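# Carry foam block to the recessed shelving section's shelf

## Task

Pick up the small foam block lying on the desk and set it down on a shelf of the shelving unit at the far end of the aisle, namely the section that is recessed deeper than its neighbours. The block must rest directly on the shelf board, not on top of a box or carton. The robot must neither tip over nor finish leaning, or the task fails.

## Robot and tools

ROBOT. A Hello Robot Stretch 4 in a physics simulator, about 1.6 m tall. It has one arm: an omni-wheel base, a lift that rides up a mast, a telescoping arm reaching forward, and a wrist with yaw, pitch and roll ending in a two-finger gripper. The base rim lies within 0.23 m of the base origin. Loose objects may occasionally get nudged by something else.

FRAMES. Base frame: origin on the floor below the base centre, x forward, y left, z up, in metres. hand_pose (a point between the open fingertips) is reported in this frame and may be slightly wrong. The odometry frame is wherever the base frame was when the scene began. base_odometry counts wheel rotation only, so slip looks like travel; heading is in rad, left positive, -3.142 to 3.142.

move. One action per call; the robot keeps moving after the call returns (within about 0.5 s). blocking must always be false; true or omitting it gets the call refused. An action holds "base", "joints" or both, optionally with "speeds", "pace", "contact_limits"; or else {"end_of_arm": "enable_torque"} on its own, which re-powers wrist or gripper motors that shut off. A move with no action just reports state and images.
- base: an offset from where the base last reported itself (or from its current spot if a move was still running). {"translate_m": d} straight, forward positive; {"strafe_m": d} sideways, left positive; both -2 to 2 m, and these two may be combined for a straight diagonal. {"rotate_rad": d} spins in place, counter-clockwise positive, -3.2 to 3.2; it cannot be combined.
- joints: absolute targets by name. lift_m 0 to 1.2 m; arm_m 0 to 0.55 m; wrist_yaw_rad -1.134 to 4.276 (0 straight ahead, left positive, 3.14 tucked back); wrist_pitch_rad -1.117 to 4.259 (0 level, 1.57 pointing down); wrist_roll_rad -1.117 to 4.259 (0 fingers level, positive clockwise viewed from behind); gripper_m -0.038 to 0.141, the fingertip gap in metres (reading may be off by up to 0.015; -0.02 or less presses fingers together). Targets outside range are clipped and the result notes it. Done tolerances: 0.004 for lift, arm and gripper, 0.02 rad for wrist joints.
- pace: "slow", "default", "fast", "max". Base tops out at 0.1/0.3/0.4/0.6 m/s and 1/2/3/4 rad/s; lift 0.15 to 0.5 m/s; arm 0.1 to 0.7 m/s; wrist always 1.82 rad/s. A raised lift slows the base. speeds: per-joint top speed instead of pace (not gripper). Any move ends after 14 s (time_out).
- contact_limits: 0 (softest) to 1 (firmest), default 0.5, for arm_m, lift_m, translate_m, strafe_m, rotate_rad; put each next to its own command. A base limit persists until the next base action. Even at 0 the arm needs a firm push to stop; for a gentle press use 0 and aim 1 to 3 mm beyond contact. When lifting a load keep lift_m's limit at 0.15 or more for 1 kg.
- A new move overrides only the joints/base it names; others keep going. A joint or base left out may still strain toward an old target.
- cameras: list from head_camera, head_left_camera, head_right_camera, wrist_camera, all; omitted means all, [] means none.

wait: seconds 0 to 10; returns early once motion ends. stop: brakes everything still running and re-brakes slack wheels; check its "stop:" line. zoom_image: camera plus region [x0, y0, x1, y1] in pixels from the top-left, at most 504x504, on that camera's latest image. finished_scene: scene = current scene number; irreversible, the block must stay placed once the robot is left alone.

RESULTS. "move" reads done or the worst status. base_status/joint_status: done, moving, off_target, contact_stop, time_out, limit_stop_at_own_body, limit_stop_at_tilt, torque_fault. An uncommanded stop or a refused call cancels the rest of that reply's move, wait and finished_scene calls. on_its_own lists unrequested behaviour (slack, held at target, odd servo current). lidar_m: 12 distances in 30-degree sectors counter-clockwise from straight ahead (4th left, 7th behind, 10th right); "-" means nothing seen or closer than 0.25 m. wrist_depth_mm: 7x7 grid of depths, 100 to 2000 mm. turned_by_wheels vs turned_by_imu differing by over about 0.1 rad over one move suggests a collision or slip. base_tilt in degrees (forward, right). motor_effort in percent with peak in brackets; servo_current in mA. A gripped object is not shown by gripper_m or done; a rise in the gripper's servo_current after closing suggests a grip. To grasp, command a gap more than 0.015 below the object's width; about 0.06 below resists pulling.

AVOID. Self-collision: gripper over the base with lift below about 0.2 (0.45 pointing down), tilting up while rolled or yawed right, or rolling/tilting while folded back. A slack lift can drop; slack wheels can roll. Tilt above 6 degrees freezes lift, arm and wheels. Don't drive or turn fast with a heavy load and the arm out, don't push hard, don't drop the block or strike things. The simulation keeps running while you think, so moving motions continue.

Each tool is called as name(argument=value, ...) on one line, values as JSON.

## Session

move(joints={"lift_m": 0.87, "gripper_m": 0.141}, pace="max", blocking=false)

Scene clock: 0.50 s.
move: moving
base_odometry: x=+0.000 y=+0.000 heading=+0.000
turned_by_wheels: +0.000
turned_by_imu: +0.000
base_tilt: forward=+0.2 right=+1.3
lidar_m: 2.07 2.07 2.44 1.38 1.38 1.68 2.09 2.11 1.60 1.41 1.40 2.40
base_status: not commanded
joint_positions: lift_m=+0.376 arm_m=+0.002 wrist_yaw_rad=+3.068 wrist_pitch_rad=+0.002 wrist_roll_rad=+0.000 gripper_m=+0.076
joint_status: lift_m moving; gripper_m moving
measured_speeds: translate_m=+0.000 strafe_m=+0.000 rotate_rad=+0.000 lift_m=+0.495 arm_m=+0.000 wrist_yaw_rad=+0.000 wrist_pitch_rad=+0.000 wrist_roll_rad=+0.000
motor_effort: lift_m=+29(29) arm_m=-4(4) wheel_0=+0(0) wheel_1=-1(1) wheel_2=+0(0)
servo_current: wrist_yaw_rad=33(39) wrist_pitch_rad=39(46) wrist_roll_rad=26(33) gripper_m=78(78)
hand_pose: x=-0.1080 y=+0.1084 z=+0.5541 quat_wxyz=(+0.037, -0.001, +0.000, +0.999) (m; base frame)
wrist_depth_mm: 135 139 - - - - - / 116 139 - - - - - / 118 140 - - - - - / 137 181 - - - - - / - - - - - - - / 1708 1756 198 1863 195 1863 1921 / 1255 1078 1336 149 1281 1229 1336
pictures: head_camera, head_left_camera, head_right_camera, wrist_camera
camera_calibration:
wrist_camera: T_world_to_cam=[[0.121229, 0.991669, 0.0435412, -0.141269], [0.027947, 0.0404375, -0.998791, 0.60505], [-0.992231, 0.122299, -0.022812, 0.121839], [0, 0, 0, 1]] pos_world=[0.121109, 0.100724, 0.613249]

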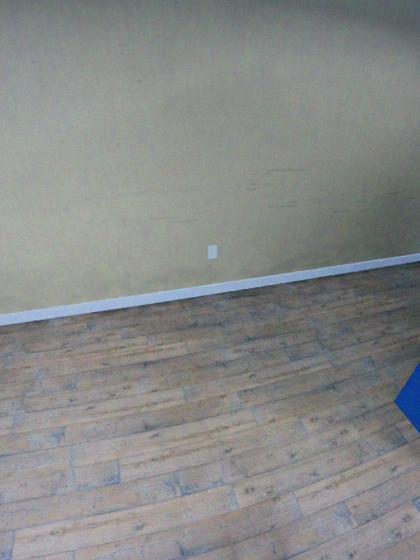

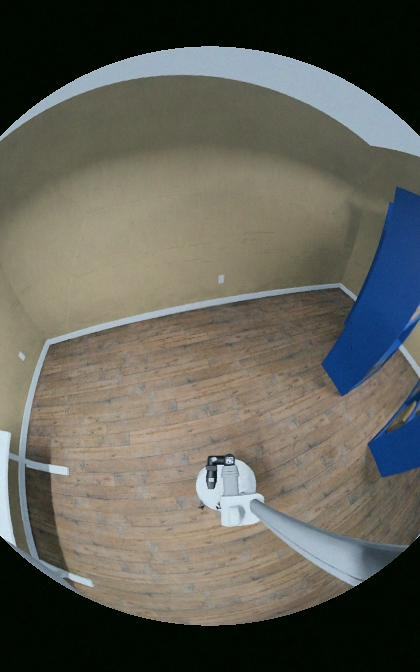

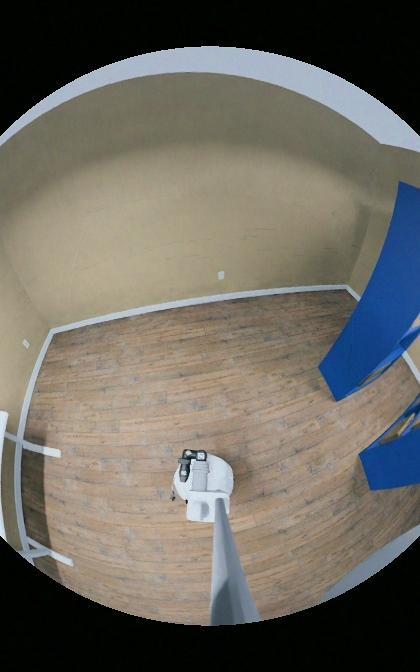

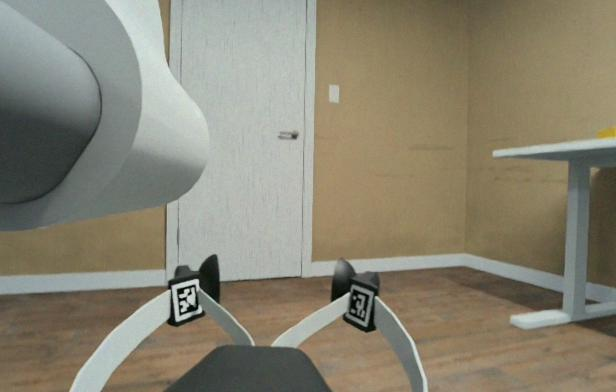

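move(base={"rotate_rad": 1.8}, joints={"wrist_yaw_rad": 0, "wrist_pitch_rad": 0.5}, pace="max", blocking=false, cameras=[])

wait(seconds=3.5, cameras=["head_camera", "wrist_camera"])

Scene clock: 17.40 s.
earlier move: done
move: moving
base_odometry: x=+0.000 y=+0.000 heading=+0.260
turned_by_wheels: +0.260
turned_by_imu: +0.255
base_tilt: forward=+0.4 right=+1.3
lidar_m: 2.05 2.15 1.46 1.38 1.47 2.19 2.13 2.21 1.40 1.41 1.43 2.15
base_status: rotate_rad moving
joint_positions: lift_m=+0.870 arm_m=+0.002 wrist_yaw_rad=+2.368 wrist_pitch_rad=+0.499 wrist_roll_rad=+0.000 gripper_m=+0.141
joint_status: wrist_yaw_rad moving; wrist_pitch_rad moving; the others done
measured_speeds: translate_m=+0.000 strafe_m=+0.002 rotate_rad=+0.987 lift_m=+0.000 arm_m=+0.000 wrist_yaw_rad=-1.806 wrist_pitch_rad=+0.052 wrist_roll_rad=+0.000
motor_effort: lift_m=+23(23) arm_m=-4(4) wheel_0=-7(9) wheel_1=-8(8) wheel_2=-7(8)
servo_current: wrist_yaw_rad=98(143) wrist_pitch_rad=26(78) wrist_roll_rad=20(33) gripper_m=52(52)
hand_pose: x=+0.0531 y=+0.2395 z=+0.9099 quat_wxyz=(+0.366, -0.229, +0.093, +0.897) (m; base frame)
wrist_depth_mm: - - - - - - - / - - - - - - - / - - - - - - - / - - - - - - - / 1708 1708 1708 1756 1756 1756 1708 / 1397 196 1336 1499 202 1464 1499 / 1229 1182 1229 - 1255 1229 1229
pictures: none
No camera images: "cameras" was empty.

Scene clock: 19.13 s.
earlier move: done
base_odometry: x=+0.000 y=+0.000 heading=+1.800
turned_by_wheels: +1.540
turned_by_imu: +1.520
base_tilt: forward=+0.3 right=+1.3
lidar_m: 1.37 1.43 2.23 2.10 2.21 1.46 1.39 1.42 2.18 2.08 2.14 2.29
base_status: done
joint_positions: lift_m=+0.870 arm_m=+0.002 wrist_yaw_rad=+0.004 wrist_pitch_rad=+0.500 wrist_roll_rad=+0.000 gripper_m=+0.141
joint_status: all done
measured_speeds: all 0
motor_effort: lift_m=+23(23) arm_m=-4(4) wheel_0=-2(9) wheel_1=+0(9) wheel_2=-1(9)
servo_current: wrist_yaw_rad=26(143) wrist_pitch_rad=39(78) wrist_roll_rad=33(33) gripper_m=46(52)
hand_pose: x=+0.4266 y=-0.0865 z=+0.9097 quat_wxyz=(+0.969, +0.000, +0.247, +0.002) (m; base frame)
wrist_depth_mm: - - - - - - - / - - - - - - - / - - - - - - - / - - - - - - - / 1661 1708 1708 1756 1808 1808 1756 / 1366 196 1336 1464 203 1430 1464 / 1205 1182 1229 - 1229 1229 1255
wait: 1.73 of 3.5 s (the move ended)
pictures: head_camera, wrist_camera
camera_calibration:
wrist_camera: T_world_to_cam=[[-0.0178277, -0.99797, 0.0611406, -0.157105], [-0.498634, -0.0441288, -0.865688, 1.04943], [0.866629, -0.0459201, -0.496835, 0.307937], [0, 0, 0, 1]] pos_world=[0.253611, -0.0963362, 1.07108]

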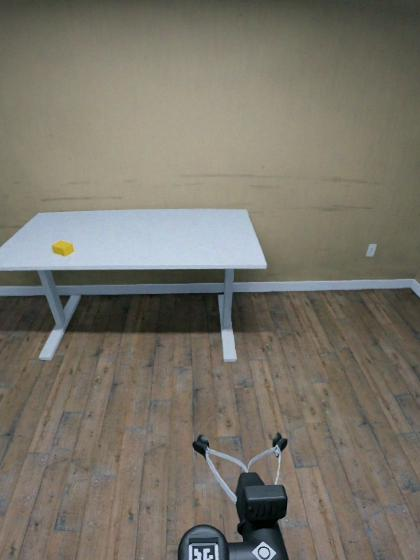

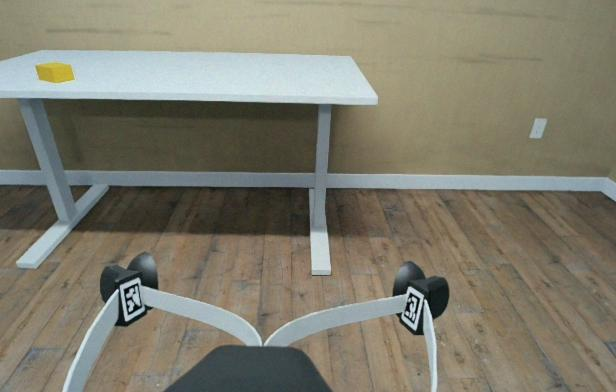

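move(base={"translate_m": 0.72, "strafe_m": 0.83}, pace="max", blocking=false, cameras=[])

wait(seconds=5, cameras=["head_camera", "wrist_camera"])

Scene clock: 30.87 s.
move: moving
base_odometry: x=-0.039 y=+0.021 heading=+1.799
turned_by_wheels: +0.000
turned_by_imu: -0.001
base_tilt: forward=+0.2 right=+1.4
lidar_m: 1.35 1.39 2.19 2.06 2.18 1.49 1.44 1.45 2.22 2.11 2.19 2.25
base_status: translate_m moving; strafe_m moving
joint_positions: lift_m=+0.870 arm_m=+0.002 wrist_yaw_rad=+0.003 wrist_pitch_rad=+0.500 wrist_roll_rad=+0.000 gripper_m=+0.141
joint_status: not commanded
measured_speeds: translate_m=+0.110 strafe_m=+0.129 rotate_rad=-0.004 lift_m=+0.000 arm_m=+0.000 wrist_yaw_rad=+0.000 wrist_pitch_rad=+0.000 wrist_roll_rad=+0.000
motor_effort: lift_m=+23(23) arm_m=-4(4) wheel_0=-6(7) wheel_1=+9(11) wheel_2=-7(9)
servo_current: wrist_yaw_rad=33(46) wrist_pitch_rad=52(52) wrist_roll_rad=26(39) gripper_m=39(52)
hand_pose: x=+0.4266 y=-0.0866 z=+0.9097 quat_wxyz=(+0.969, +0.000, +0.247, +0.002) (m; base frame)
wrist_depth_mm: - - - - - - - / - - - - - - - / - - - - - - - / - - - - - - - / 1661 1661 1756 1756 1756 1808 1756 / 1366 196 1336 1464 202 1464 1464 / 1182 1182 1229 - 1182 1205 1281
pictures: none
No camera images: "cameras" was empty.

Scene clock: 34.57 s.
earlier move: done
base_odometry: x=-0.972 y=+0.513 heading=+1.799
turned_by_wheels: +0.000
turned_by_imu: +0.002
base_tilt: forward=+0.4 right=+1.4
lidar_m: 0.65 0.70 1.41 1.27 1.35 1.85 2.09 2.38 3.01 2.88 0.93 0.69
base_status: done
joint_positions: lift_m=+0.870 arm_m=+0.002 wrist_yaw_rad=+0.003 wrist_pitch_rad=+0.500 wrist_roll_rad=+0.000 gripper_m=+0.141
joint_status: not commanded
measured_speeds: all 0
motor_effort: lift_m=+23(23) arm_m=-4(4) wheel_0=-3(7) wheel_1=+0(12) wheel_2=-1(9)
servo_current: wrist_yaw_rad=33(46) wrist_pitch_rad=46(52) wrist_roll_rad=33(39) gripper_m=46(59)
hand_pose: x=+0.4266 y=-0.0866 z=+0.9097 quat_wxyz=(+0.969, +0.000, +0.247, +0.002) (m; base frame)
wrist_depth_mm: - - - - - - - / - - - - - - - / - - - 609 - - - / - - - 609 - - - / - - - 1618 - - - / 1366 196 1308 1499 203 1430 - / 1182 1182 1182 - 1229 1229 1255
wait: 3.70 of 5 s (the move ended)
pictures: head_camera, wrist_camera
camera_calibration:
wrist_camera: T_world_to_cam=[[-0.0180506, -0.997965, 0.0611525, -0.157061], [-0.498642, -0.0440278, -0.865689, 1.04944], [0.86662, -0.0461194, -0.496832, 0.307917], [0, 0, 0, 1]] pos_world=[0.253611, -0.0963358, 1.07108]

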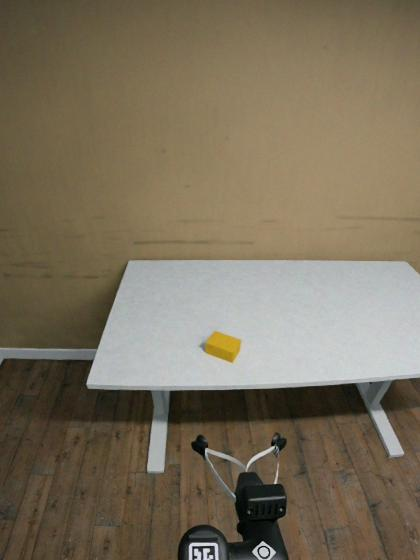

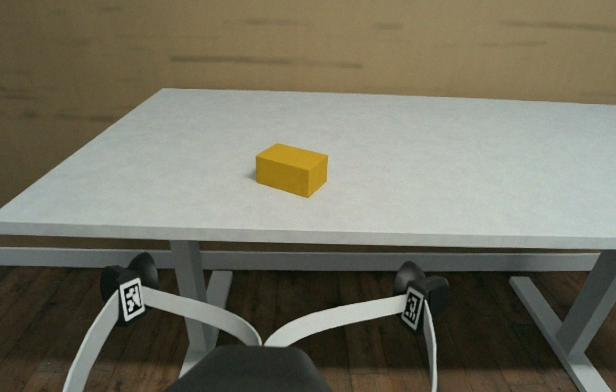

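move(base={"rotate_rad": -0.46}, pace="max", blocking=false, cameras=[])

wait(seconds=2, cameras=[])

move(base={"strafe_m": 0.376}, pace="max", blocking=false, cameras=[])

wait(seconds=3, cameras=["wrist_camera"])

Scene clock: 54.10 s.
move: moving
base_odometry: x=-0.972 y=+0.513 heading=+1.541
turned_by_wheels: -0.258
turned_by_imu: -0.255
base_tilt: forward=+0.3 right=+1.4
lidar_m: 0.65 0.65 1.56 1.29 1.29 1.54 2.67 2.11 2.44 2.89 2.88 0.77
base_status: rotate_rad moving
joint_positions: lift_m=+0.870 arm_m=+0.002 wrist_yaw_rad=+0.003 wrist_pitch_rad=+0.500 wrist_roll_rad=+0.000 gripper_m=+0.141
joint_status: not commanded
measured_speeds: translate_m=-0.003 strafe_m=-0.001 rotate_rad=-0.940 lift_m=+0.000 arm_m=+0.000 wrist_yaw_rad=+0.000 wrist_pitch_rad=+0.000 wrist_roll_rad=+0.000
motor_effort: lift_m=+23(23) arm_m=-4(4) wheel_0=+5(7) wheel_1=+6(7) wheel_2=+6(8)
servo_current: wrist_yaw_rad=39(46) wrist_pitch_rad=39(52) wrist_roll_rad=26(33) gripper_m=46(52)
hand_pose: x=+0.4266 y=-0.0866 z=+0.9097 quat_wxyz=(+0.969, +0.000, +0.247, +0.002) (m; base frame)
wrist_depth_mm: - - - - - - - / - - - - - - - / - - - - - - - / - - - - - - - / - - - 1618 1661 1808 1756 / 1366 190 1308 1499 203 1499 1464 / 1229 1160 1229 - 1229 1229 1281
pictures: none
No camera images: "cameras" was empty.

Scene clock: 54.83 s.
earlier move: done
base_odometry: x=-0.972 y=+0.513 heading=+1.340
turned_by_wheels: -0.202
turned_by_imu: -0.200
base_tilt: forward=+0.4 right=+1.6
lidar_m: 0.68 0.64 0.72 1.35 1.28 1.37 2.02 2.12 2.38 2.96 2.86 0.91
base_status: done
joint_positions: lift_m=+0.870 arm_m=+0.002 wrist_yaw_rad=+0.003 wrist_pitch_rad=+0.500 wrist_roll_rad=+0.000 gripper_m=+0.141
joint_status: not commanded
measured_speeds: all 0
motor_effort: lift_m=+23(23) arm_m=-4(4) wheel_0=+1(7) wheel_1=+2(7) wheel_2=-1(8)
servo_current: wrist_yaw_rad=39(46) wrist_pitch_rad=39(52) wrist_roll_rad=33(33) gripper_m=52(52)
hand_pose: x=+0.4266 y=-0.0866 z=+0.9097 quat_wxyz=(+0.969, +0.000, +0.247, +0.002) (m; base frame)
wrist_depth_mm: - - - - - - - / - - - - - - - / - - - - - - - / 554 - - - - - - / - - 1618 1756 1808 1756 1863 / 1308 191 1336 1464 200 1430 1499 / 1205 1160 1255 - 1229 1205 1255
wait: 0.73 of 2 s (the move ended)
pictures: none
No camera images: "cameras" was empty.

Scene clock: 55.33 s.
move: moving
base_odometry: x=-1.020 y=+0.524 heading=+1.340
turned_by_wheels: +0.000
turned_by_imu: +0.000
base_tilt: forward=+0.3 right=+1.4
lidar_m: 0.66 0.62 0.68 1.32 1.24 1.34 1.95 2.14 2.43 3.02 2.92 0.87
base_status: strafe_m moving
joint_positions: lift_m=+0.870 arm_m=+0.002 wrist_yaw_rad=+0.003 wrist_pitch_rad=+0.500 wrist_roll_rad=+0.000 gripper_m=+0.141
joint_status: not commanded
measured_speeds: translate_m=-0.001 strafe_m=+0.189 rotate_rad=+0.007 lift_m=+0.000 arm_m=+0.000 wrist_yaw_rad=+0.000 wrist_pitch_rad=+0.000 wrist_roll_rad=+0.000
motor_effort: lift_m=+23(23) arm_m=-4(4) wheel_0=-11(11) wheel_1=+10(12) wheel_2=+0(1)
servo_current: wrist_yaw_rad=39(46) wrist_pitch_rad=46(46) wrist_roll_rad=33(33) gripper_m=52(52)
hand_pose: x=+0.4266 y=-0.0866 z=+0.9097 quat_wxyz=(+0.969, +0.000, +0.247, +0.002) (m; base frame)
wrist_depth_mm: - - - - - - - / - - - - - - - / - - - - - - - / 554 - - - - - - / - - 1576 1756 1756 1808 1808 / 1336 190 1336 1499 202 1430 1464 / - 1182 1229 - 1229 1205 1255
pictures: none
No camera images: "cameras" was empty.

Scene clock: 57.10 s.
earlier move: done
base_odometry: x=-1.338 y=+0.599 heading=+1.340
turned_by_wheels: +0.000
turned_by_imu: +0.001
base_tilt: forward=+0.4 right=+1.2
lidar_m: 0.52 0.49 1.35 1.01 0.95 1.03 1.50 2.32 2.42 3.32 3.21 0.67
base_status: done
joint_positions: lift_m=+0.870 arm_m=+0.002 wrist_yaw_rad=+0.003 wrist_pitch_rad=+0.500 wrist_roll_rad=+0.000 gripper_m=+0.141
joint_status: not commanded
measured_speeds: all 0
motor_effort: lift_m=+23(23) arm_m=-4(4) wheel_0=+0(12) wheel_1=+0(13) wheel_2=+0(2)
servo_current: wrist_yaw_rad=39(46) wrist_pitch_rad=52(59) wrist_roll_rad=26(33) gripper_m=46(52)
hand_pose: x=+0.4266 y=-0.0866 z=+0.9097 quat_wxyz=(+0.969, +0.000, +0.247, +0.002) (m; base frame)
wrist_depth_mm: - - - - - - - / - - - - - - - / - - - - - - - / - - - 564 - - - / - - - - 1661 1863 1808 / - 189 1308 1464 203 1430 1464 / 1182 1160 1229 - 1229 1229 1205
wait: 1.77 of 3 s (the move ended)
pictures: wrist_camera
camera_calibration:
wrist_camera: T_world_to_cam=[[-0.0181867, -0.997965, 0.061115, -0.156988], [-0.498645, -0.0439275, -0.865692, 1.0494], [0.866615, -0.0462188, -0.496832, 0.307995], [0, 0, 0, 1]] pos_world=[0.253511, -0.0963355, 1.07108]

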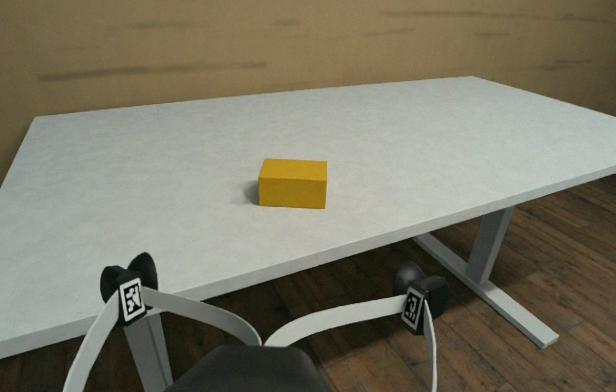

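move(base={"strafe_m": -0.014}, joints={"arm_m": 0.24, "lift_m": 0.84}, blocking=false, cameras=[])

wait(seconds=2.5, cameras=["wrist_camera"])

Scene clock: 68.30 s.
move: moving
base_odometry: x=-1.324 y=+0.596 heading=+1.340
turned_by_wheels: +0.000
turned_by_imu: -0.001
base_tilt: forward=+0.3 right=+1.3
lidar_m: 0.51 0.51 1.36 1.02 0.96 1.04 1.53 2.30 2.42 3.29 3.21 0.69
base_status: strafe_m moving
joint_positions: lift_m=+0.843 arm_m=+0.054 wrist_yaw_rad=+0.003 wrist_pitch_rad=+0.500 wrist_roll_rad=+0.000 gripper_m=+0.141
joint_status: lift_m moving; arm_m moving
measured_speeds: translate_m=+0.000 strafe_m=+0.000 rotate_rad=+0.000 lift_m=-0.041 arm_m=+0.198 wrist_yaw_rad=+0.000 wrist_pitch_rad=+0.000 wrist_roll_rad=+0.000
motor_effort: lift_m=+15(20) arm_m=+8(10) wheel_0=+2(9) wheel_1=+1(7) wheel_2=+1(1)
servo_current: wrist_yaw_rad=39(39) wrist_pitch_rad=33(46) wrist_roll_rad=26(33) gripper_m=46(52)
hand_pose: x=+0.4787 y=-0.0866 z=+0.8826 quat_wxyz=(+0.969, +0.000, +0.247, +0.002) (m; base frame)
wrist_depth_mm: - - - - - - - / - - - - - - - / - - - - - - - / - - - 512 - - - / - - - - 1618 1756 1756 / - 189 1281 1430 203 1366 1430 / 1138 1118 1205 - 1182 1182 1205
pictures: none
No camera images: "cameras" was empty.

Scene clock: 69.63 s.
earlier move: done
base_odometry: x=-1.324 y=+0.596 heading=+1.340
turned_by_wheels: +0.000
turned_by_imu: +0.000
base_tilt: forward=+0.3 right=+1.3
lidar_m: 0.51 0.50 1.35 1.03 0.97 1.06 1.50 2.29 2.43 3.29 3.20 0.70
base_status: done
joint_positions: lift_m=+0.840 arm_m=+0.240 wrist_yaw_rad=+0.003 wrist_pitch_rad=+0.500 wrist_roll_rad=+0.000 gripper_m=+0.141
joint_status: all done
measured_speeds: all 0
motor_effort: lift_m=+14(20) arm_m=+7(10) wheel_0=+2(9) wheel_1=+0(7) wheel_2=+0(1)
servo_current: wrist_yaw_rad=39(46) wrist_pitch_rad=46(52) wrist_roll_rad=26(39) gripper_m=46(52)
hand_pose: x=+0.6640 y=-0.0866 z=+0.8804 quat_wxyz=(+0.969, +0.000, +0.247, +0.002) (m; base frame)
wrist_depth_mm: - - - - - - - / - - - - - - - / - - - - - - - / - - - - - - - / - - 345 349 - - - / - 187 336 334 195 - 1397 / - - - - - 1160 1229
wait: 1.33 of 2.5 s (the move ended)
pictures: wrist_camera
camera_calibration:
wrist_camera: T_world_to_cam=[[-0.0182734, -0.99796, 0.0611643, -0.150886], [-0.498649, -0.0439269, -0.86569, 1.14247], [0.866611, -0.0463187, -0.496829, 0.0876063], [0, 0, 0, 1]] pos_world=[0.491011, -0.0963354, 1.04178]

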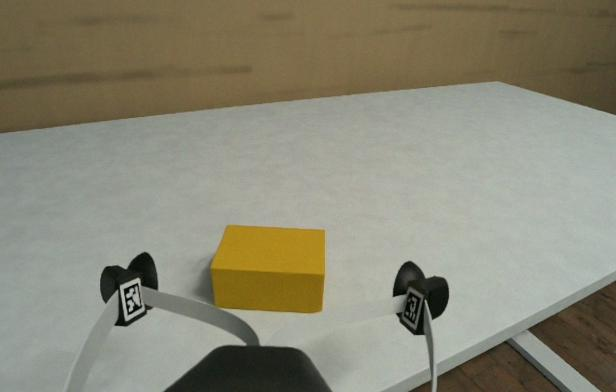

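move(base={"strafe_m": 0.006}, joints={"arm_m": 0.35, "lift_m": 0.762}, contact_limits={"lift_m": 0.2, "arm_m": 0.2}, blocking=false, cameras=[])

wait(seconds=2, cameras=["wrist_camera"])

move(joints={"gripper_m": 0.05}, blocking=false, cameras=[])

wait(seconds=2, cameras=["wrist_camera"])

Scene clock: 82.60 s.
move: moving
base_odometry: x=-1.330 y=+0.597 heading=+1.340
turned_by_wheels: +0.000
turned_by_imu: -0.001
base_tilt: forward=+0.3 right=+1.4
lidar_m: 0.52 0.48 1.36 1.02 0.94 1.03 1.53 2.30 2.42 3.31 3.21 0.71
base_status: strafe_m moving
joint_positions: lift_m=+0.801 arm_m=+0.292 wrist_yaw_rad=+0.003 wrist_pitch_rad=+0.500 wrist_roll_rad=+0.000 gripper_m=+0.141
joint_status: lift_m moving; arm_m moving
measured_speeds: translate_m=+0.000 strafe_m=+0.000 rotate_rad=+0.000 lift_m=-0.149 arm_m=+0.198 wrist_yaw_rad=+0.000 wrist_pitch_rad=+0.000 wrist_roll_rad=+0.000
motor_effort: lift_m=+15(15) arm_m=+5(10) wheel_0=+0(7) wheel_1=-2(9) wheel_2=+0(2)
servo_current: wrist_yaw_rad=39(39) wrist_pitch_rad=46(52) wrist_roll_rad=33(33) gripper_m=46(52)
contact_limits: arm_m 0.2; lift_m 0.2
hand_pose: x=+0.7165 y=-0.0866 z=+0.8412 quat_wxyz=(+0.969, +0.000, +0.247, +0.001) (m; base frame)
wrist_depth_mm: - - - - - - - / - - - - - - - / - - - - - - - / - - - - - - - / - - 294 297 - - - / - 187 277 281 198 - - / - - - - - - 1182
pictures: none
No camera images: "cameras" was empty.

Scene clock: 83.43 s.
earlier move: done
base_odometry: x=-1.330 y=+0.597 heading=+1.340
turned_by_wheels: +0.000
turned_by_imu: +0.000
base_tilt: forward=+0.3 right=+1.4
lidar_m: 0.50 0.48 1.35 1.03 0.97 1.01 1.51 2.31 2.43 3.31 3.19 0.68
base_status: done
joint_positions: lift_m=+0.762 arm_m=+0.350 wrist_yaw_rad=+0.003 wrist_pitch_rad=+0.500 wrist_roll_rad=+0.000 gripper_m=+0.141
joint_status: all done
measured_speeds: all 0
motor_effort: lift_m=+14(15) arm_m=+7(10) wheel_0=+0(7) wheel_1=-3(9) wheel_2=+0(2)
servo_current: wrist_yaw_rad=33(39) wrist_pitch_rad=39(59) wrist_roll_rad=33(33) gripper_m=39(52)
contact_limits: arm_m 0.2; lift_m 0.2
hand_pose: x=+0.7740 y=-0.0866 z=+0.8024 quat_wxyz=(+0.969, +0.000, +0.247, +0.001) (m; base frame)
wrist_depth_mm: - - - - - - - / - - - - - - - / - - - - - - - / - - - - - - - / - - 222 226 - - - / - 190 193 193 195 - - / - - 209 136 - - -
wait: 0.83 of 2 s (the move ended)
pictures: wrist_camera
camera_calibration:
wrist_camera: T_world_to_cam=[[-0.0182734, -0.99796, 0.0611643, -0.144105], [-0.498649, -0.0439269, -0.86569, 1.12979], [0.866611, -0.0463187, -0.496829, -0.0464736], [0, 0, 0, 1]] pos_world=[0.601011, -0.0963354, 0.963775]

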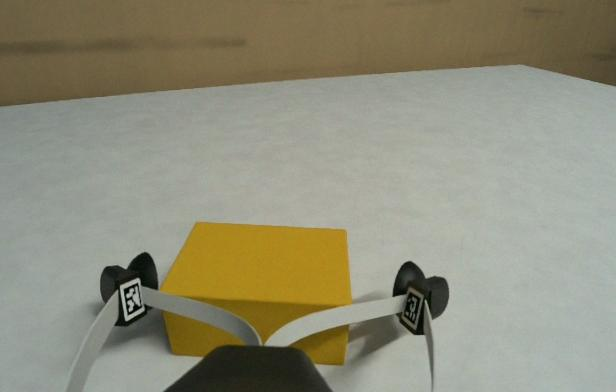

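Scene clock: 83.93 s.
move: moving
base_odometry: x=-1.330 y=+0.597 heading=+1.340
turned_by_wheels: +0.000
turned_by_imu: +0.000
base_tilt: forward=+0.4 right=+1.4
lidar_m: 0.51 0.50 1.36 1.03 0.94 1.03 1.54 2.32 2.40 3.32 3.21 0.71
base_status: not commanded
joint_positions: lift_m=+0.762 arm_m=+0.350 wrist_yaw_rad=+0.003 wrist_pitch_rad=+0.500 wrist_roll_rad=+0.000 gripper_m=+0.129
joint_status: gripper_m moving
measured_speeds: all 0
motor_effort: lift_m=+14(14) arm_m=+7(7) wheel_0=+0(1) wheel_1=-3(3) wheel_2=+0(0)
servo_current: wrist_yaw_rad=39(46) wrist_pitch_rad=46(52) wrist_roll_rad=33(33) gripper_m=98(98)
contact_limits: arm_m 0.2; lift_m 0.2
hand_pose: x=+0.7740 y=-0.0866 z=+0.8024 quat_wxyz=(+0.969, +0.000, +0.247, +0.001) (m; base frame)
wrist_depth_mm: - - - - - - - / - - - - - - - / - - - - - - - / - - - - - - - / - - 223 226 - - - / - 192 192 194 195 - - / - - 210 - - - -
pictures: none
No camera images: "cameras" was empty.

Scene clock: 85.33 s.
earlier move: done
base_odometry: x=-1.330 y=+0.597 heading=+1.340
turned_by_wheels: +0.000
turned_by_imu: +0.000
base_tilt: forward=+0.3 right=+1.4
lidar_m: 0.53 0.48 1.34 1.03 0.97 1.03 1.52 2.32 2.40 3.30 3.20 0.69
base_status: not commanded
joint_positions: lift_m=+0.762 arm_m=+0.350 wrist_yaw_rad=+0.003 wrist_pitch_rad=+0.500 wrist_roll_rad=+0.000 gripper_m=+0.051
joint_status: all done
measured_speeds: all 0
motor_effort: lift_m=+14(14) arm_m=+7(7) wheel_0=+0(1) wheel_1=-2(3) wheel_2=+0(0)
servo_current: wrist_yaw_rad=46(46) wrist_pitch_rad=46(52) wrist_roll_rad=26(33) gripper_m=117(247)
contact_limits: arm_m 0.2; lift_m 0.2
hand_pose: x=+0.7740 y=-0.0866 z=+0.8024 quat_wxyz=(+0.969, +0.000, +0.247, +0.001) (m; base frame)
wrist_depth_mm: - - - - - - - / - - - - - - - / - - - - - - - / - - - - - - - / - - 209 213 - - - / - 173 181 183 184 - - / - - 190 190 - - -
wait: 1.40 of 2 s (the move ended)
pictures: wrist_camera
camera_calibration:
wrist_camera: T_world_to_cam=[[-0.0182734, -0.99796, 0.0611643, -0.144105], [-0.498649, -0.0439269, -0.86569, 1.12979], [0.866611, -0.0463187, -0.496829, -0.0464736], [0, 0, 0, 1]] pos_world=[0.601011, -0.0963354, 0.963775]

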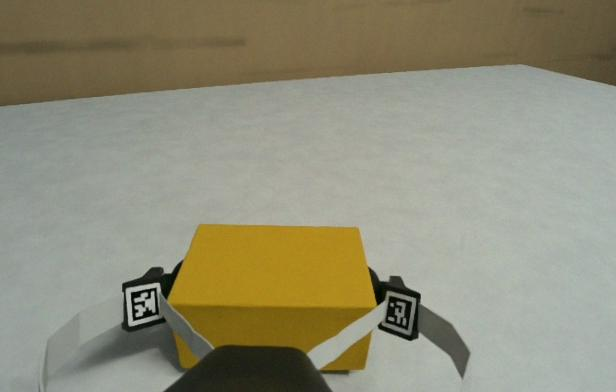

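move(joints={"lift_m": 0.92}, pace="max", blocking=false, cameras=[])

move(base={"translate_m": -0.55}, joints={"arm_m": 0.02}, pace="fast", blocking=false, cameras=[])

wait(seconds=3, cameras=[])

move(base={"rotate_rad": -2.75}, pace="max", blocking=false, cameras=[])

wait(seconds=4, cameras=["head_camera", "wrist_camera"])

Scene clock: 98.27 s.
move: moving
base_odometry: x=-1.330 y=+0.597 heading=+1.340
turned_by_wheels: +0.000
turned_by_imu: -0.001
base_tilt: forward=+0.4 right=+1.4
lidar_m: 0.52 0.47 1.35 1.01 0.94 1.02 1.52 2.31 2.38 3.31 3.21 0.70
base_status: not commanded
joint_positions: lift_m=+0.880 arm_m=+0.350 wrist_yaw_rad=+0.003 wrist_pitch_rad=+0.500 wrist_roll_rad=+0.000 gripper_m=+0.051
joint_status: lift_m moving
measured_speeds: translate_m=+0.000 strafe_m=+0.000 rotate_rad=+0.000 lift_m=+0.299 arm_m=+0.000 wrist_yaw_rad=+0.000 wrist_pitch_rad=+0.000 wrist_roll_rad=+0.000
motor_effort: lift_m=+25(27) arm_m=+7(7) wheel_0=+1(1) wheel_1=-2(3) wheel_2=+0(0)
servo_current: wrist_yaw_rad=39(39) wrist_pitch_rad=39(52) wrist_roll_rad=33(33) gripper_m=104(124)
contact_limits: arm_m 0.2
hand_pose: x=+0.7740 y=-0.0866 z=+0.9196 quat_wxyz=(+0.969, +0.000, +0.247, +0.001) (m; base frame)
wrist_depth_mm: - - - - - - - / - - - - - - - / - - - - - - - / - - - - - - - / - - 210 213 - - - / - 172 181 182 184 - - / - - 190 190 - - -
pictures: none
No camera images: "cameras" was empty.

Scene clock: 98.77 s.
move: moving
base_odometry: x=-1.340 y=+0.555 heading=+1.340
turned_by_wheels: +0.000
turned_by_imu: +0.000
base_tilt: forward=+0.5 right=+1.6
lidar_m: 0.55 0.54 1.36 1.00 0.94 1.00 1.49 2.28 2.36 3.33 3.23 0.73
base_status: translate_m moving
joint_positions: lift_m=+0.920 arm_m=+0.272 wrist_yaw_rad=+0.003 wrist_pitch_rad=+0.500 wrist_roll_rad=+0.000 gripper_m=+0.051
joint_status: lift_m moving; arm_m moving
measured_speeds: translate_m=-0.165 strafe_m=-0.001 rotate_rad=+0.001 lift_m=+0.000 arm_m=-0.297 wrist_yaw_rad=+0.000 wrist_pitch_rad=+0.000 wrist_roll_rad=+0.000
motor_effort: lift_m=+24(25) arm_m=-8(9) wheel_0=-6(8) wheel_1=-5(7) wheel_2=+12(12)
servo_current: wrist_yaw_rad=46(46) wrist_pitch_rad=46(52) wrist_roll_rad=26(33) gripper_m=111(124)
hand_pose: x=+0.6958 y=-0.0866 z=+0.9596 quat_wxyz=(+0.969, +0.000, +0.247, +0.001) (m; base frame)
wrist_depth_mm: - - - - - - - / - - - - - - - / - - - - - - - / - - - - - - - / - - 210 213 - - - / - 173 181 183 183 - - / - - 189 191 - - 1281
pictures: none
No camera images: "cameras" was empty.

Scene clock: 101.13 s.
earlier move: done
base_odometry: x=-1.456 y=+0.062 heading=+1.339
turned_by_wheels: +0.000
turned_by_imu: -0.001
base_tilt: forward=+0.4 right=+1.5
lidar_m: 1.01 1.19 1.03 0.74 0.70 0.76 1.14 1.98 1.88 2.70 3.44 1.30
base_status: done
joint_positions: lift_m=+0.920 arm_m=+0.020 wrist_yaw_rad=+0.003 wrist_pitch_rad=+0.500 wrist_roll_rad=+0.000 gripper_m=+0.051
joint_status: all done
measured_speeds: all 0
motor_effort: lift_m=+23(25) arm_m=-6(9) wheel_0=-3(8) wheel_1=-1(9) wheel_2=-2(12)
servo_current: wrist_yaw_rad=39(46) wrist_pitch_rad=52(52) wrist_roll_rad=26(33) gripper_m=111(124)
hand_pose: x=+0.4444 y=-0.0866 z=+0.9596 quat_wxyz=(+0.969, +0.000, +0.247, +0.001) (m; base frame)
wrist_depth_mm: - - - - - - - / - - - - - - - / - - - - - - - / - - - - - - - / - 1708 210 213 1863 1808 1863 / 1464 176 182 183 185 1576 1537 / 1229 1255 190 191 1281 1205 1336
wait: 2.37 of 3 s (the move ended)
pictures: none
No camera images: "cameras" was empty.

Scene clock: 101.63 s.
move: moving
base_odometry: x=-1.456 y=+0.062 heading=+1.099
turned_by_wheels: -0.240
turned_by_imu: -0.237
base_tilt: forward=+0.3 right=+1.4
lidar_m: 1.10 1.02 1.34 0.80 0.71 0.71 0.93 1.74 1.90 2.45 3.47 1.75
base_status: rotate_rad moving
joint_positions: lift_m=+0.920 arm_m=+0.020 wrist_yaw_rad=+0.003 wrist_pitch_rad=+0.500 wrist_roll_rad=+0.000 gripper_m=+0.051
joint_status: not commanded
measured_speeds: translate_m=+0.000 strafe_m=+0.000 rotate_rad=-0.916 lift_m=+0.000 arm_m=+0.000 wrist_yaw_rad=+0.000 wrist_pitch_rad=+0.000 wrist_roll_rad=+0.000
motor_effort: lift_m=+23(23) arm_m=-6(6) wheel_0=+8(8) wheel_1=+6(7) wheel_2=+8(9)
servo_current: wrist_yaw_rad=33(46) wrist_pitch_rad=39(39) wrist_roll_rad=26(39) gripper_m=117(124)
hand_pose: x=+0.4444 y=-0.0866 z=+0.9596 quat_wxyz=(+0.969, +0.000, +0.247, +0.001) (m; base frame)
wrist_depth_mm: - - - - - - - / - - - - - - - / - - - - - - - / - - - - - - - / 1618 1708 211 213 1863 1863 1921 / 1464 176 181 183 183 1537 1537 / 1205 1229 189 191 1281 1205 1336
pictures: none
No camera images: "cameras" was empty.

Scene clock: 103.90 s.
earlier move: done
base_odometry: x=-1.456 y=+0.062 heading=-1.410
turned_by_wheels: -2.510
turned_by_imu: -2.478
base_tilt: forward=+0.3 right=+1.3
lidar_m: 2.37 1.91 2.45 3.49 1.55 1.05 1.04 1.17 0.73 0.72 0.74 0.99
base_status: done
joint_positions: lift_m=+0.920 arm_m=+0.020 wrist_yaw_rad=+0.003 wrist_pitch_rad=+0.500 wrist_roll_rad=+0.000 gripper_m=+0.051
joint_status: not commanded
measured_speeds: all 0
motor_effort: lift_m=+23(23) arm_m=-6(6) wheel_0=+3(8) wheel_1=+2(9) wheel_2=+2(9)
servo_current: wrist_yaw_rad=33(46) wrist_pitch_rad=52(59) wrist_roll_rad=26(39) gripper_m=111(124)
hand_pose: x=+0.4445 y=-0.0866 z=+0.9596 quat_wxyz=(+0.969, +0.000, +0.247, +0.001) (m; base frame)
wrist_depth_mm: - - - - - - - / - - - - - - - / - - - - - - - / - 1983 - - - - - / 1756 1756 211 213 1661 - - / 1430 176 181 183 184 - - / 1205 1255 189 191 1281 1160 -
wait: 2.27 of 4 s (the move ended)
pictures: head_camera, wrist_camera
camera_calibration:
wrist_camera: T_world_to_cam=[[-0.0182516, -0.99796, 0.0611721, -0.159762], [-0.498961, -0.0439279, -0.865511, 1.10154], [0.866432, -0.0463194, -0.497141, 0.317624], [0, 0, 0, 1]] pos_world=[0.271511, -0.0963354, 1.12108]

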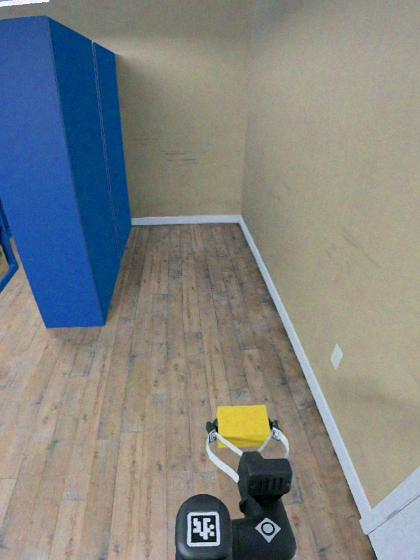

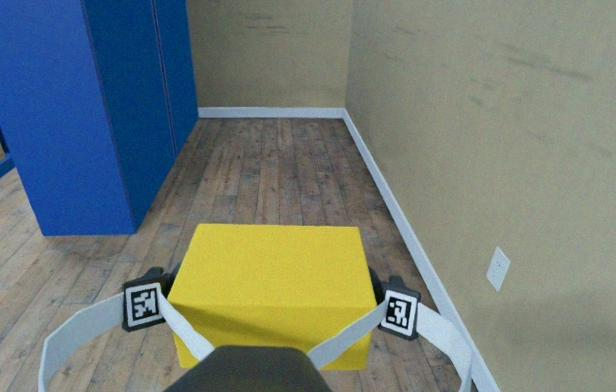

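move(base={"rotate_rad": 0.075}, pace="max", blocking=false, cameras=[])

wait(seconds=1, cameras=[])

move(base={"translate_m": 1.15, "strafe_m": 1.335}, pace="max", blocking=false, cameras=[])

wait(seconds=7, cameras=["head_camera", "wrist_camera"])

Scene clock: 117.50 s.
move: moving
base_odometry: x=-1.456 y=+0.062 heading=-1.335
turned_by_wheels: +0.075
turned_by_imu: +0.073
base_tilt: forward=+0.1 right=+1.4
lidar_m: 2.25 1.88 2.57 3.48 1.42 1.03 1.05 1.10 0.73 0.71 0.74 1.05
base_status: rotate_rad moving
joint_positions: lift_m=+0.920 arm_m=+0.020 wrist_yaw_rad=+0.003 wrist_pitch_rad=+0.500 wrist_roll_rad=+0.000 gripper_m=+0.051
joint_status: not commanded
measured_speeds: all 0
motor_effort: lift_m=+23(23) arm_m=-6(6) wheel_0=+0(5) wheel_1=+1(5) wheel_2=+0(6)
servo_current: wrist_yaw_rad=39(52) wrist_pitch_rad=39(52) wrist_roll_rad=26(39) gripper_m=111(124)
hand_pose: x=+0.4445 y=-0.0866 z=+0.9596 quat_wxyz=(+0.969, +0.000, +0.247, +0.001) (m; base frame)
wrist_depth_mm: - - - - - - - / - - - - - - - / - - - - - - - / - - - - - - - / 1808 1756 211 213 1863 1618 - / 1464 179 181 183 183 1430 - / 1229 1229 189 190 1255 1229 -
pictures: none
No camera images: "cameras" was empty.

Scene clock: 117.70 s.
earlier move: done
base_odometry: x=-1.456 y=+0.062 heading=-1.335
turned_by_wheels: +0.000
turned_by_imu: +0.000
base_tilt: forward=+0.2 right=+1.2
lidar_m: 2.24 1.92 2.59 3.47 1.42 1.03 1.05 1.08 0.74 0.70 0.73 1.07
base_status: done
joint_positions: lift_m=+0.920 arm_m=+0.020 wrist_yaw_rad=+0.003 wrist_pitch_rad=+0.500 wrist_roll_rad=+0.000 gripper_m=+0.051
joint_status: not commanded
measured_speeds: all 0
motor_effort: lift_m=+23(23) arm_m=-6(6) wheel_0=-1(5) wheel_1=-1(5) wheel_2=+0(6)
servo_current: wrist_yaw_rad=39(52) wrist_pitch_rad=46(52) wrist_roll_rad=26(39) gripper_m=111(124)
hand_pose: x=+0.4445 y=-0.0866 z=+0.9596 quat_wxyz=(+0.969, +0.000, +0.247, +0.001) (m; base frame)
wrist_depth_mm: - - - - - - - / - - - - - - - / - - - - - - - / - - - - - - - / 1708 1756 211 213 1863 1756 - / 1464 176 181 182 183 1464 - / 1205 1229 189 190 1281 1205 -
wait: 0.20 of 1 s (the move ended)
pictures: none
No camera images: "cameras" was empty.

Scene clock: 118.20 s.
move: moving
base_odometry: x=-1.418 y=+0.043 heading=-1.335
turned_by_wheels: +0.000
turned_by_imu: +0.000
base_tilt: forward=+0.4 right=+1.5
lidar_m: 2.16 1.86 2.53 3.44 1.42 1.05 1.08 1.13 0.78 0.74 0.77 1.14
base_status: translate_m moving; strafe_m moving
joint_positions: lift_m=+0.920 arm_m=+0.020 wrist_yaw_rad=+0.003 wrist_pitch_rad=+0.500 wrist_roll_rad=+0.000 gripper_m=+0.051
joint_status: not commanded
measured_speeds: translate_m=+0.105 strafe_m=+0.122 rotate_rad=+0.005 lift_m=+0.000 arm_m=+0.000 wrist_yaw_rad=+0.000 wrist_pitch_rad=+0.000 wrist_roll_rad=+0.000
motor_effort: lift_m=+23(23) arm_m=-6(6) wheel_0=-5(7) wheel_1=+10(10) wheel_2=-8(9)
servo_current: wrist_yaw_rad=39(39) wrist_pitch_rad=33(46) wrist_roll_rad=26(33) gripper_m=117(117)
hand_pose: x=+0.4445 y=-0.0867 z=+0.9596 quat_wxyz=(+0.969, +0.000, +0.247, +0.001) (m; base frame)
wrist_depth_mm: - - - - - - - / - - - - - - - / - - - - - - - / - - - - - - - / 1756 1756 211 213 1863 1708 - / 1430 176 181 183 183 1397 - / 1205 1255 190 190 1281 1205 -
pictures: none
No camera images: "cameras" was empty.

Scene clock: 123.73 s.
earlier move: done
base_odometry: x=+0.110 y=-0.745 heading=-1.336
turned_by_wheels: +0.000
turned_by_imu: +0.004
base_tilt: forward=+0.4 right=+1.3
lidar_m: 1.15 0.72 0.97 2.12 2.23 3.02 2.92 2.18 2.16 2.08 0.94 0.73
base_status: done
joint_positions: lift_m=+0.920 arm_m=+0.020 wrist_yaw_rad=+0.003 wrist_pitch_rad=+0.500 wrist_roll_rad=+0.000 gripper_m=+0.051
joint_status: not commanded
measured_speeds: all 0
motor_effort: lift_m=+23(23) arm_m=-6(6) wheel_0=-3(7) wheel_1=-2(12) wheel_2=+0(9)
servo_current: wrist_yaw_rad=26(46) wrist_pitch_rad=46(59) wrist_roll_rad=33(33) gripper_m=111(130)
hand_pose: x=+0.4445 y=-0.0867 z=+0.9596 quat_wxyz=(+0.969, +0.000, +0.247, +0.001) (m; base frame)
wrist_depth_mm: - - - - - - - / 609 - - - 1308 - - / - - - - 946 - - / - - - - 854 - - / - 1229 211 213 809 - - / - 173 182 183 184 - - / - - 189 190 - - -
wait: 5.53 of 7 s (the move ended)
pictures: head_camera, wrist_camera
camera_calibration:
wrist_camera: T_world_to_cam=[[-0.018301, -0.997965, 0.0610854, -0.159652], [-0.49896, -0.0438281, -0.865516, 1.10156], [0.866432, -0.046319, -0.497143, 0.317626], [0, 0, 0, 1]] pos_world=[0.271511, -0.0963353, 1.12108]

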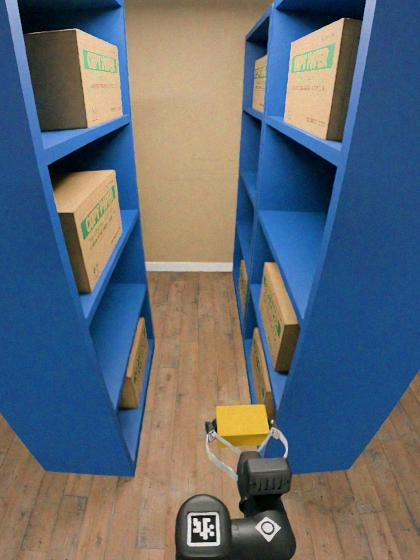

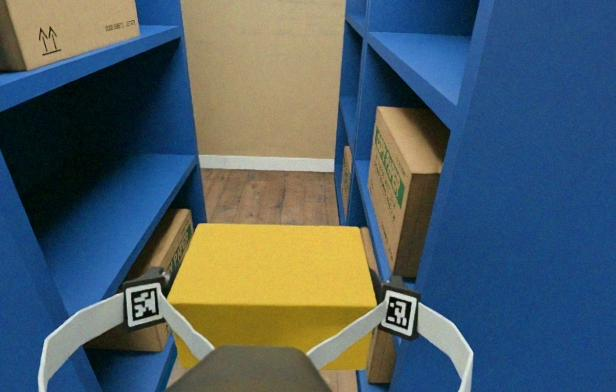

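move(base={"rotate_rad": 0.032}, pace="max", blocking=false, cameras=[])

wait(seconds=0.6, cameras=[])

move(base={"translate_m": 1.91, "strafe_m": -0.015}, pace="fast", contact_limits={"translate_m": 0.3}, blocking=false, cameras=[])

wait(seconds=4.0, cameras=[])

move(joints={"wrist_yaw_rad": 1.57, "lift_m": 1.07}, blocking=false, cameras=[])

wait(seconds=2, cameras=["head_camera", "wrist_camera"])

Scene clock: 140.47 s.
move: moving
base_odometry: x=+0.110 y=-0.746 heading=-1.304
turned_by_wheels: +0.032
turned_by_imu: +0.031
base_tilt: forward=+0.2 right=+1.3
lidar_m: 1.06 0.74 1.00 2.13 2.26 3.00 2.45 2.26 2.15 2.06 0.93 0.72
base_status: rotate_rad moving
joint_positions: lift_m=+0.920 arm_m=+0.020 wrist_yaw_rad=+0.003 wrist_pitch_rad=+0.500 wrist_roll_rad=+0.000 gripper_m=+0.051
joint_status: not commanded
measured_speeds: all 0
motor_effort: lift_m=+23(23) arm_m=-6(6) wheel_0=-2(6) wheel_1=-1(5) wheel_2=+0(4)
servo_current: wrist_yaw_rad=39(52) wrist_pitch_rad=26(52) wrist_roll_rad=26(26) gripper_m=111(117)
hand_pose: x=+0.4445 y=-0.0867 z=+0.9596 quat_wxyz=(+0.969, +0.000, +0.247, +0.001) (m; base frame)
wrist_depth_mm: - - - - 1983 - - / 574 - - - 1366 - - / - - - - 976 768 - / - - - - 946 539 - / - - 211 213 809 - - / - 172 181 183 183 - - / - - 189 191 - - -
pictures: none
No camera images: "cameras" was empty.

Scene clock: 140.53 s.
earlier move: done
base_odometry: x=+0.110 y=-0.746 heading=-1.304
turned_by_wheels: +0.000
turned_by_imu: +0.000
base_tilt: forward=+0.2 right=+1.3
lidar_m: 1.05 0.73 0.98 2.13 2.26 2.99 2.45 2.24 2.15 2.08 0.93 0.73
base_status: done
joint_positions: lift_m=+0.920 arm_m=+0.020 wrist_yaw_rad=+0.003 wrist_pitch_rad=+0.500 wrist_roll_rad=+0.000 gripper_m=+0.051
joint_status: not commanded
measured_speeds: all 0
motor_effort: lift_m=+23(23) arm_m=-6(6) wheel_0=-1(6) wheel_1=+0(5) wheel_2=+1(4)
servo_current: wrist_yaw_rad=33(52) wrist_pitch_rad=39(52) wrist_roll_rad=33(33) gripper_m=117(117)
hand_pose: x=+0.4445 y=-0.0867 z=+0.9596 quat_wxyz=(+0.969, +0.000, +0.247, +0.001) (m; base frame)
wrist_depth_mm: - - - - 1983 - - / 574 - - - 1366 - - / - - - - 976 778 - / - - - - 946 535 - / - - 211 213 820 - - / - 173 181 183 183 - - / - - 189 191 - - -
wait: 0.07 of 0.6 s (the move ended)
pictures: none
No camera images: "cameras" was empty.

Scene clock: 141.03 s.
move: moving
base_odometry: x=+0.121 y=-0.786 heading=-1.304
turned_by_wheels: +0.000
turned_by_imu: +0.000
base_tilt: forward=+0.2 right=+1.4
lidar_m: 1.12 0.71 0.93 2.13 2.25 3.03 2.51 2.26 2.14 2.07 0.87 0.69
base_status: translate_m moving; strafe_m moving
joint_positions: lift_m=+0.920 arm_m=+0.020 wrist_yaw_rad=+0.003 wrist_pitch_rad=+0.500 wrist_roll_rad=+0.000 gripper_m=+0.051
joint_status: not commanded
measured_speeds: translate_m=+0.159 strafe_m=-0.002 rotate_rad=-0.001 lift_m=+0.000 arm_m=+0.000 wrist_yaw_rad=+0.000 wrist_pitch_rad=+0.000 wrist_roll_rad=+0.000
motor_effort: lift_m=+23(23) arm_m=-6(6) wheel_0=+8(8) wheel_1=+6(6) wheel_2=-10(11)
servo_current: wrist_yaw_rad=26(52) wrist_pitch_rad=52(52) wrist_roll_rad=33(33) gripper_m=117(117)
contact_limits: translate_m 0.3
hand_pose: x=+0.4445 y=-0.0867 z=+0.9596 quat_wxyz=(+0.969, +0.000, +0.247, +0.001) (m; base frame)
wrist_depth_mm: - - - - 1983 370 349 / 580 - - - 1336 394 364 / - - - - 960 831 - / - - - - 946 699 - / - - 211 213 778 - - / - 173 181 183 183 - - / - 1160 189 190 - - -
pictures: none
No camera images: "cameras" was empty.

Scene clock: 145.03 s.
earlier move: moving
base_odometry: x=+0.496 y=-2.199 heading=-1.303
turned_by_wheels: +0.000
turned_by_imu: -0.002
base_tilt: forward=+0.3 right=+1.4
lidar_m: 1.04 0.98 0.26 0.25 0.26 0.41 - 0.44 0.31 0.28 0.31 0.47
base_status: translate_m moving; strafe_m moving
joint_positions: lift_m=+0.920 arm_m=+0.020 wrist_yaw_rad=+0.003 wrist_pitch_rad=+0.500 wrist_roll_rad=+0.000 gripper_m=+0.051
joint_status: not commanded
measured_speeds: translate_m=+0.384 strafe_m=-0.003 rotate_rad=+0.004 lift_m=+0.000 arm_m=+0.000 wrist_yaw_rad=+0.000 wrist_pitch_rad=+0.000 wrist_roll_rad=+0.000
motor_effort: lift_m=+23(23) arm_m=-6(6) wheel_0=+5(8) wheel_1=+5(8) wheel_2=-5(12)
servo_current: wrist_yaw_rad=33(52) wrist_pitch_rad=46(52) wrist_roll_rad=33(33) gripper_m=117(130)
contact_limits: translate_m 0.3
hand_pose: x=+0.4445 y=-0.0867 z=+0.9596 quat_wxyz=(+0.969, +0.000, +0.247, +0.001) (m; base frame)
wrist_depth_mm: - - - - - 683 676 / - - - - - 699 544 / - - - - - - 392 / - - - - - - - / - - 211 213 904 - - / 1118 173 181 183 183 - - / 1182 1205 189 190 - - -
wait: 4.00 s; no rest
pictures: none
No camera images: "cameras" was empty.

Scene clock: 145.53 s.
move: moving
base_odometry: x=+0.545 y=-2.385 heading=-1.304
turned_by_wheels: +0.000
turned_by_imu: +0.000
base_tilt: forward=+0.2 right=+1.4
lidar_m: 0.81 0.91 0.75 0.25 0.26 0.39 - 0.43 0.30 0.30 0.33 0.48
base_status: translate_m moving; strafe_m moving
joint_positions: lift_m=+0.959 arm_m=+0.020 wrist_yaw_rad=+0.603 wrist_pitch_rad=+0.500 wrist_roll_rad=+0.000 gripper_m=+0.051
joint_status: lift_m moving; wrist_yaw_rad moving
measured_speeds: translate_m=+0.380 strafe_m=-0.003 rotate_rad=-0.006 lift_m=+0.149 arm_m=+0.000 wrist_yaw_rad=+1.799 wrist_pitch_rad=+0.000 wrist_roll_rad=+0.000
motor_effort: lift_m=+25(27) arm_m=-6(6) wheel_0=+5(6) wheel_1=+3(5) wheel_2=-5(7)
servo_current: wrist_yaw_rad=85(124) wrist_pitch_rad=39(46) wrist_roll_rad=26(33) gripper_m=111(124)
contact_limits: translate_m 0.3
hand_pose: x=+0.4491 y=+0.0715 z=+0.9988 quat_wxyz=(+0.925, -0.073, +0.236, +0.288) (m; base frame)
wrist_depth_mm: - 820 - - - 469 442 / - 854 - - - - 459 / 1160 - - - - - - / - 1160 - - - - - / - - 210 213 - - - / 768 176 181 183 184 - - / 904 1008 189 190 - - -
pictures: none
No camera images: "cameras" was empty.

Scene clock: 147.00 s.
earlier move: done
base_odometry: x=+0.600 y=-2.592 heading=-1.303
turned_by_wheels: +0.000
turned_by_imu: +0.000
base_tilt: forward=+0.4 right=+1.4
lidar_m: 0.62 0.35 0.73 0.68 0.39 0.40 1.17 0.44 0.32 0.29 0.32 0.49
base_status: done
joint_positions: lift_m=+1.070 arm_m=+0.020 wrist_yaw_rad=+1.566 wrist_pitch_rad=+0.500 wrist_roll_rad=+0.000 gripper_m=+0.051
joint_status: all done
measured_speeds: all 0
motor_effort: lift_m=+24(27) arm_m=-6(6) wheel_0=+2(6) wheel_1=+1(5) wheel_2=+3(7)
servo_current: wrist_yaw_rad=33(124) wrist_pitch_rad=46(52) wrist_roll_rad=26(33) gripper_m=124(124)
contact_limits: translate_m 0.3
hand_pose: x=+0.2796 y=+0.2527 z=+1.1095 quat_wxyz=(+0.687, -0.175, +0.175, +0.684) (m; base frame)
wrist_depth_mm: - - - - - - - / - - - - - - - / - - - - - 699 - / 750 - - - - 732 - / - - 210 213 1078 798 - / - 172 181 183 185 - - / - - 189 190 - - -
wait: 1.47 of 2 s (the move ended)
pictures: head_camera, wrist_camera
camera_calibration:
wrist_camera: T_world_to_cam=[[0.997801, -0.025629, 0.0611237, -0.363135], [0.0401969, -0.499256, -0.865521, 1.12822], [0.0526988, 0.866075, -0.497128, 0.547701], [0, 0, 0, 1]] pos_world=[0.288122, 0.0796164, 1.27098]

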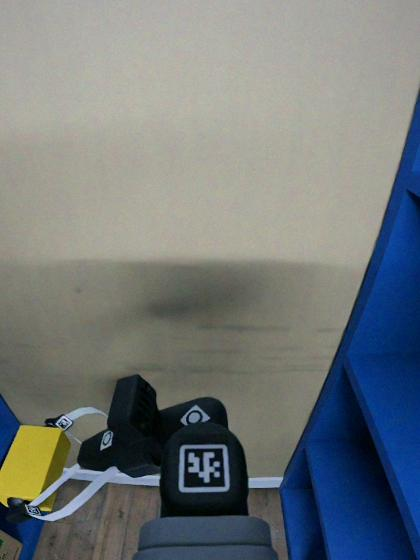

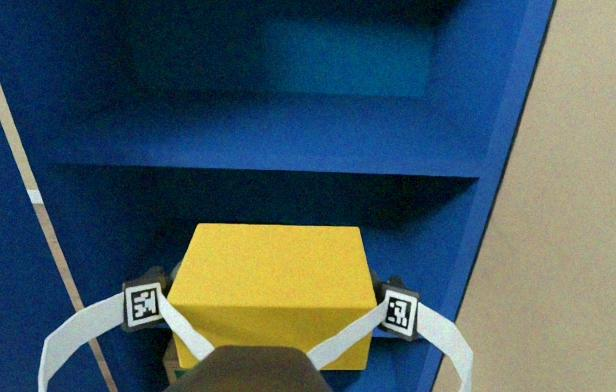

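move(base={"rotate_rad": 1.57}, joints={"wrist_yaw_rad": 0.0}, pace="fast", blocking=false, cameras=[])

wait(seconds=4, cameras=[])

move(joints={"arm_m": 0.39}, contact_limits={"arm_m": 0.2}, blocking=false, cameras=[])

wait(seconds=3, cameras=["head_camera", "wrist_camera"])

Scene clock: 156.97 s.
move: moving
base_odometry: x=+0.600 y=-2.592 heading=-1.122
turned_by_wheels: +0.181
turned_by_imu: +0.178
base_tilt: forward=+0.3 right=+1.3
lidar_m: 0.60 0.71 0.70 0.62 0.38 0.50 0.78 0.38 0.30 0.29 0.36 0.63
base_status: rotate_rad moving
joint_positions: lift_m=+1.070 arm_m=+0.020 wrist_yaw_rad=+0.914 wrist_pitch_rad=+0.500 wrist_roll_rad=+0.000 gripper_m=+0.051
joint_status: wrist_yaw_rad moving
measured_speeds: translate_m=-0.002 strafe_m=+0.000 rotate_rad=+0.685 lift_m=+0.000 arm_m=+0.000 wrist_yaw_rad=-1.806 wrist_pitch_rad=+0.000 wrist_roll_rad=+0.000
motor_effort: lift_m=+24(24) arm_m=-6(6) wheel_0=-5(7) wheel_1=-5(6) wheel_2=-7(7)
servo_current: wrist_yaw_rad=72(137) wrist_pitch_rad=39(46) wrist_roll_rad=26(33) gripper_m=111(130)
hand_pose: x=+0.4148 y=+0.1471 z=+1.1095 quat_wxyz=(+0.869, -0.109, +0.222, +0.428) (m; base frame)
wrist_depth_mm: - - - 676 - 402 334 / - - - 741 - 415 343 / - - - 788 - 427 347 / - - - 842 - 427 357 / - - 210 213 - 439 364 / - 172 181 183 184 439 373 / - 976 189 191 - 430 387
pictures: none
No camera images: "cameras" was empty.

Scene clock: 158.87 s.
earlier move: done
base_odometry: x=+0.600 y=-2.592 heading=+0.266
turned_by_wheels: +1.389
turned_by_imu: +1.370
base_tilt: forward=+0.3 right=+1.4
lidar_m: 0.69 0.38 0.39 1.20 0.46 0.31 0.32 0.35 0.47 0.61 0.65 0.72
base_status: done
joint_positions: lift_m=+1.070 arm_m=+0.020 wrist_yaw_rad=+0.004 wrist_pitch_rad=+0.500 wrist_roll_rad=+0.000 gripper_m=+0.051
joint_status: all done
measured_speeds: all 0
motor_effort: lift_m=+24(24) arm_m=-6(6) wheel_0=-3(8) wheel_1=+0(8) wheel_2=-1(9)
servo_current: wrist_yaw_rad=39(137) wrist_pitch_rad=39(59) wrist_roll_rad=26(33) gripper_m=111(130)
hand_pose: x=+0.4445 y=-0.0865 z=+1.1095 quat_wxyz=(+0.969, +0.000, +0.247, +0.002) (m; base frame)
wrist_depth_mm: 439 - - - - - - / 469 - - - - - - / 492 - - - - - - / 521 - - - - - - / 500 - 210 213 - - - / 477 173 181 183 184 946 - / 477 - 189 190 - 798 -
wait: 1.90 of 4 s (the move ended)
pictures: none
No camera images: "cameras" was empty.

Scene clock: 159.37 s.
move: moving
base_odometry: x=+0.600 y=-2.592 heading=+0.266
turned_by_wheels: +0.000
turned_by_imu: +0.000
base_tilt: forward=+0.5 right=+1.4
lidar_m: 0.69 0.37 0.39 1.18 0.46 0.35 0.31 0.36 0.48 0.61 0.65 0.72
base_status: not commanded
joint_positions: lift_m=+1.070 arm_m=+0.072 wrist_yaw_rad=+0.003 wrist_pitch_rad=+0.500 wrist_roll_rad=+0.000 gripper_m=+0.051
joint_status: arm_m moving
measured_speeds: translate_m=+0.000 strafe_m=+0.000 rotate_rad=+0.000 lift_m=+0.000 arm_m=+0.198 wrist_yaw_rad=+0.000 wrist_pitch_rad=+0.000 wrist_roll_rad=+0.000
motor_effort: lift_m=+24(24) arm_m=+8(10) wheel_0=-3(3) wheel_1=+0(0) wheel_2=-1(1)
servo_current: wrist_yaw_rad=39(39) wrist_pitch_rad=33(46) wrist_roll_rad=26(33) gripper_m=124(124)
contact_limits: arm_m 0.2
hand_pose: x=+0.4964 y=-0.0866 z=+1.1095 quat_wxyz=(+0.969, +0.000, +0.247, +0.002) (m; base frame)
wrist_depth_mm: 445 - 788 778 778 768 768 / 433 - - - - - - / 459 - - - - - - / 480 - - - - - - / 508 - 211 212 - - - / 484 172 181 182 183 931 - / 484 - 189 190 - 788 -
pictures: none
No camera images: "cameras" was empty.

Scene clock: 161.07 s.
earlier move: done
base_odometry: x=+0.600 y=-2.592 heading=+0.266
turned_by_wheels: +0.000
turned_by_imu: +0.000
base_tilt: forward=+0.4 right=+1.5
lidar_m: 0.69 0.38 0.38 1.18 0.47 0.34 0.30 0.37 0.46 0.61 0.65 0.72
base_status: not commanded
joint_positions: lift_m=+1.070 arm_m=+0.390 wrist_yaw_rad=+0.003 wrist_pitch_rad=+0.500 wrist_roll_rad=+0.000 gripper_m=+0.051
joint_status: all done
measured_speeds: all 0
motor_effort: lift_m=+24(24) arm_m=+6(10) wheel_0=-3(3) wheel_1=+0(0) wheel_2=-1(1)
servo_current: wrist_yaw_rad=39(46) wrist_pitch_rad=46(52) wrist_roll_rad=26(33) gripper_m=117(124)
contact_limits: arm_m 0.2
hand_pose: x=+0.8140 y=-0.0866 z=+1.1095 quat_wxyz=(+0.969, +0.000, +0.247, +0.002) (m; base frame)
wrist_depth_mm: 421 496 500 496 488 484 484 / 430 530 535 530 525 521 521 / 433 569 580 580 564 564 554 / 439 - - - - 597 597 / 402 421 211 213 427 430 433 / 349 179 181 183 184 368 370 / 289 300 189 190 310 301 324
wait: 1.70 of 3 s (the move ended)
pictures: head_camera, wrist_camera
camera_calibration:
wrist_camera: T_world_to_cam=[[-0.0180287, -0.997965, 0.0611602, -0.162314], [-0.498953, -0.0440288, -0.86551, 1.41568], [0.866441, -0.0461201, -0.497144, 0.0719298], [0, 0, 0, 1]] pos_world=[0.641111, -0.0963358, 1.27098]

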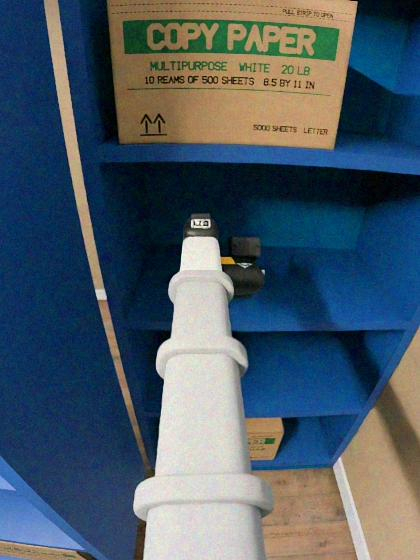

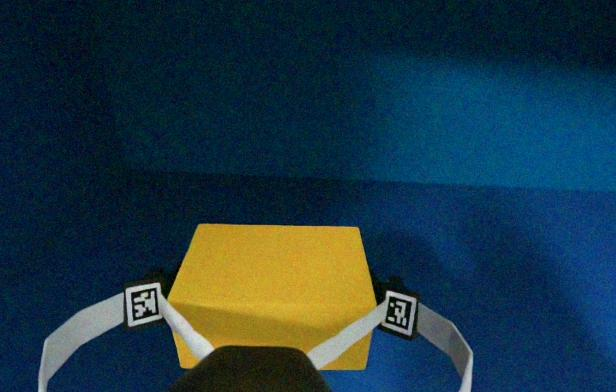

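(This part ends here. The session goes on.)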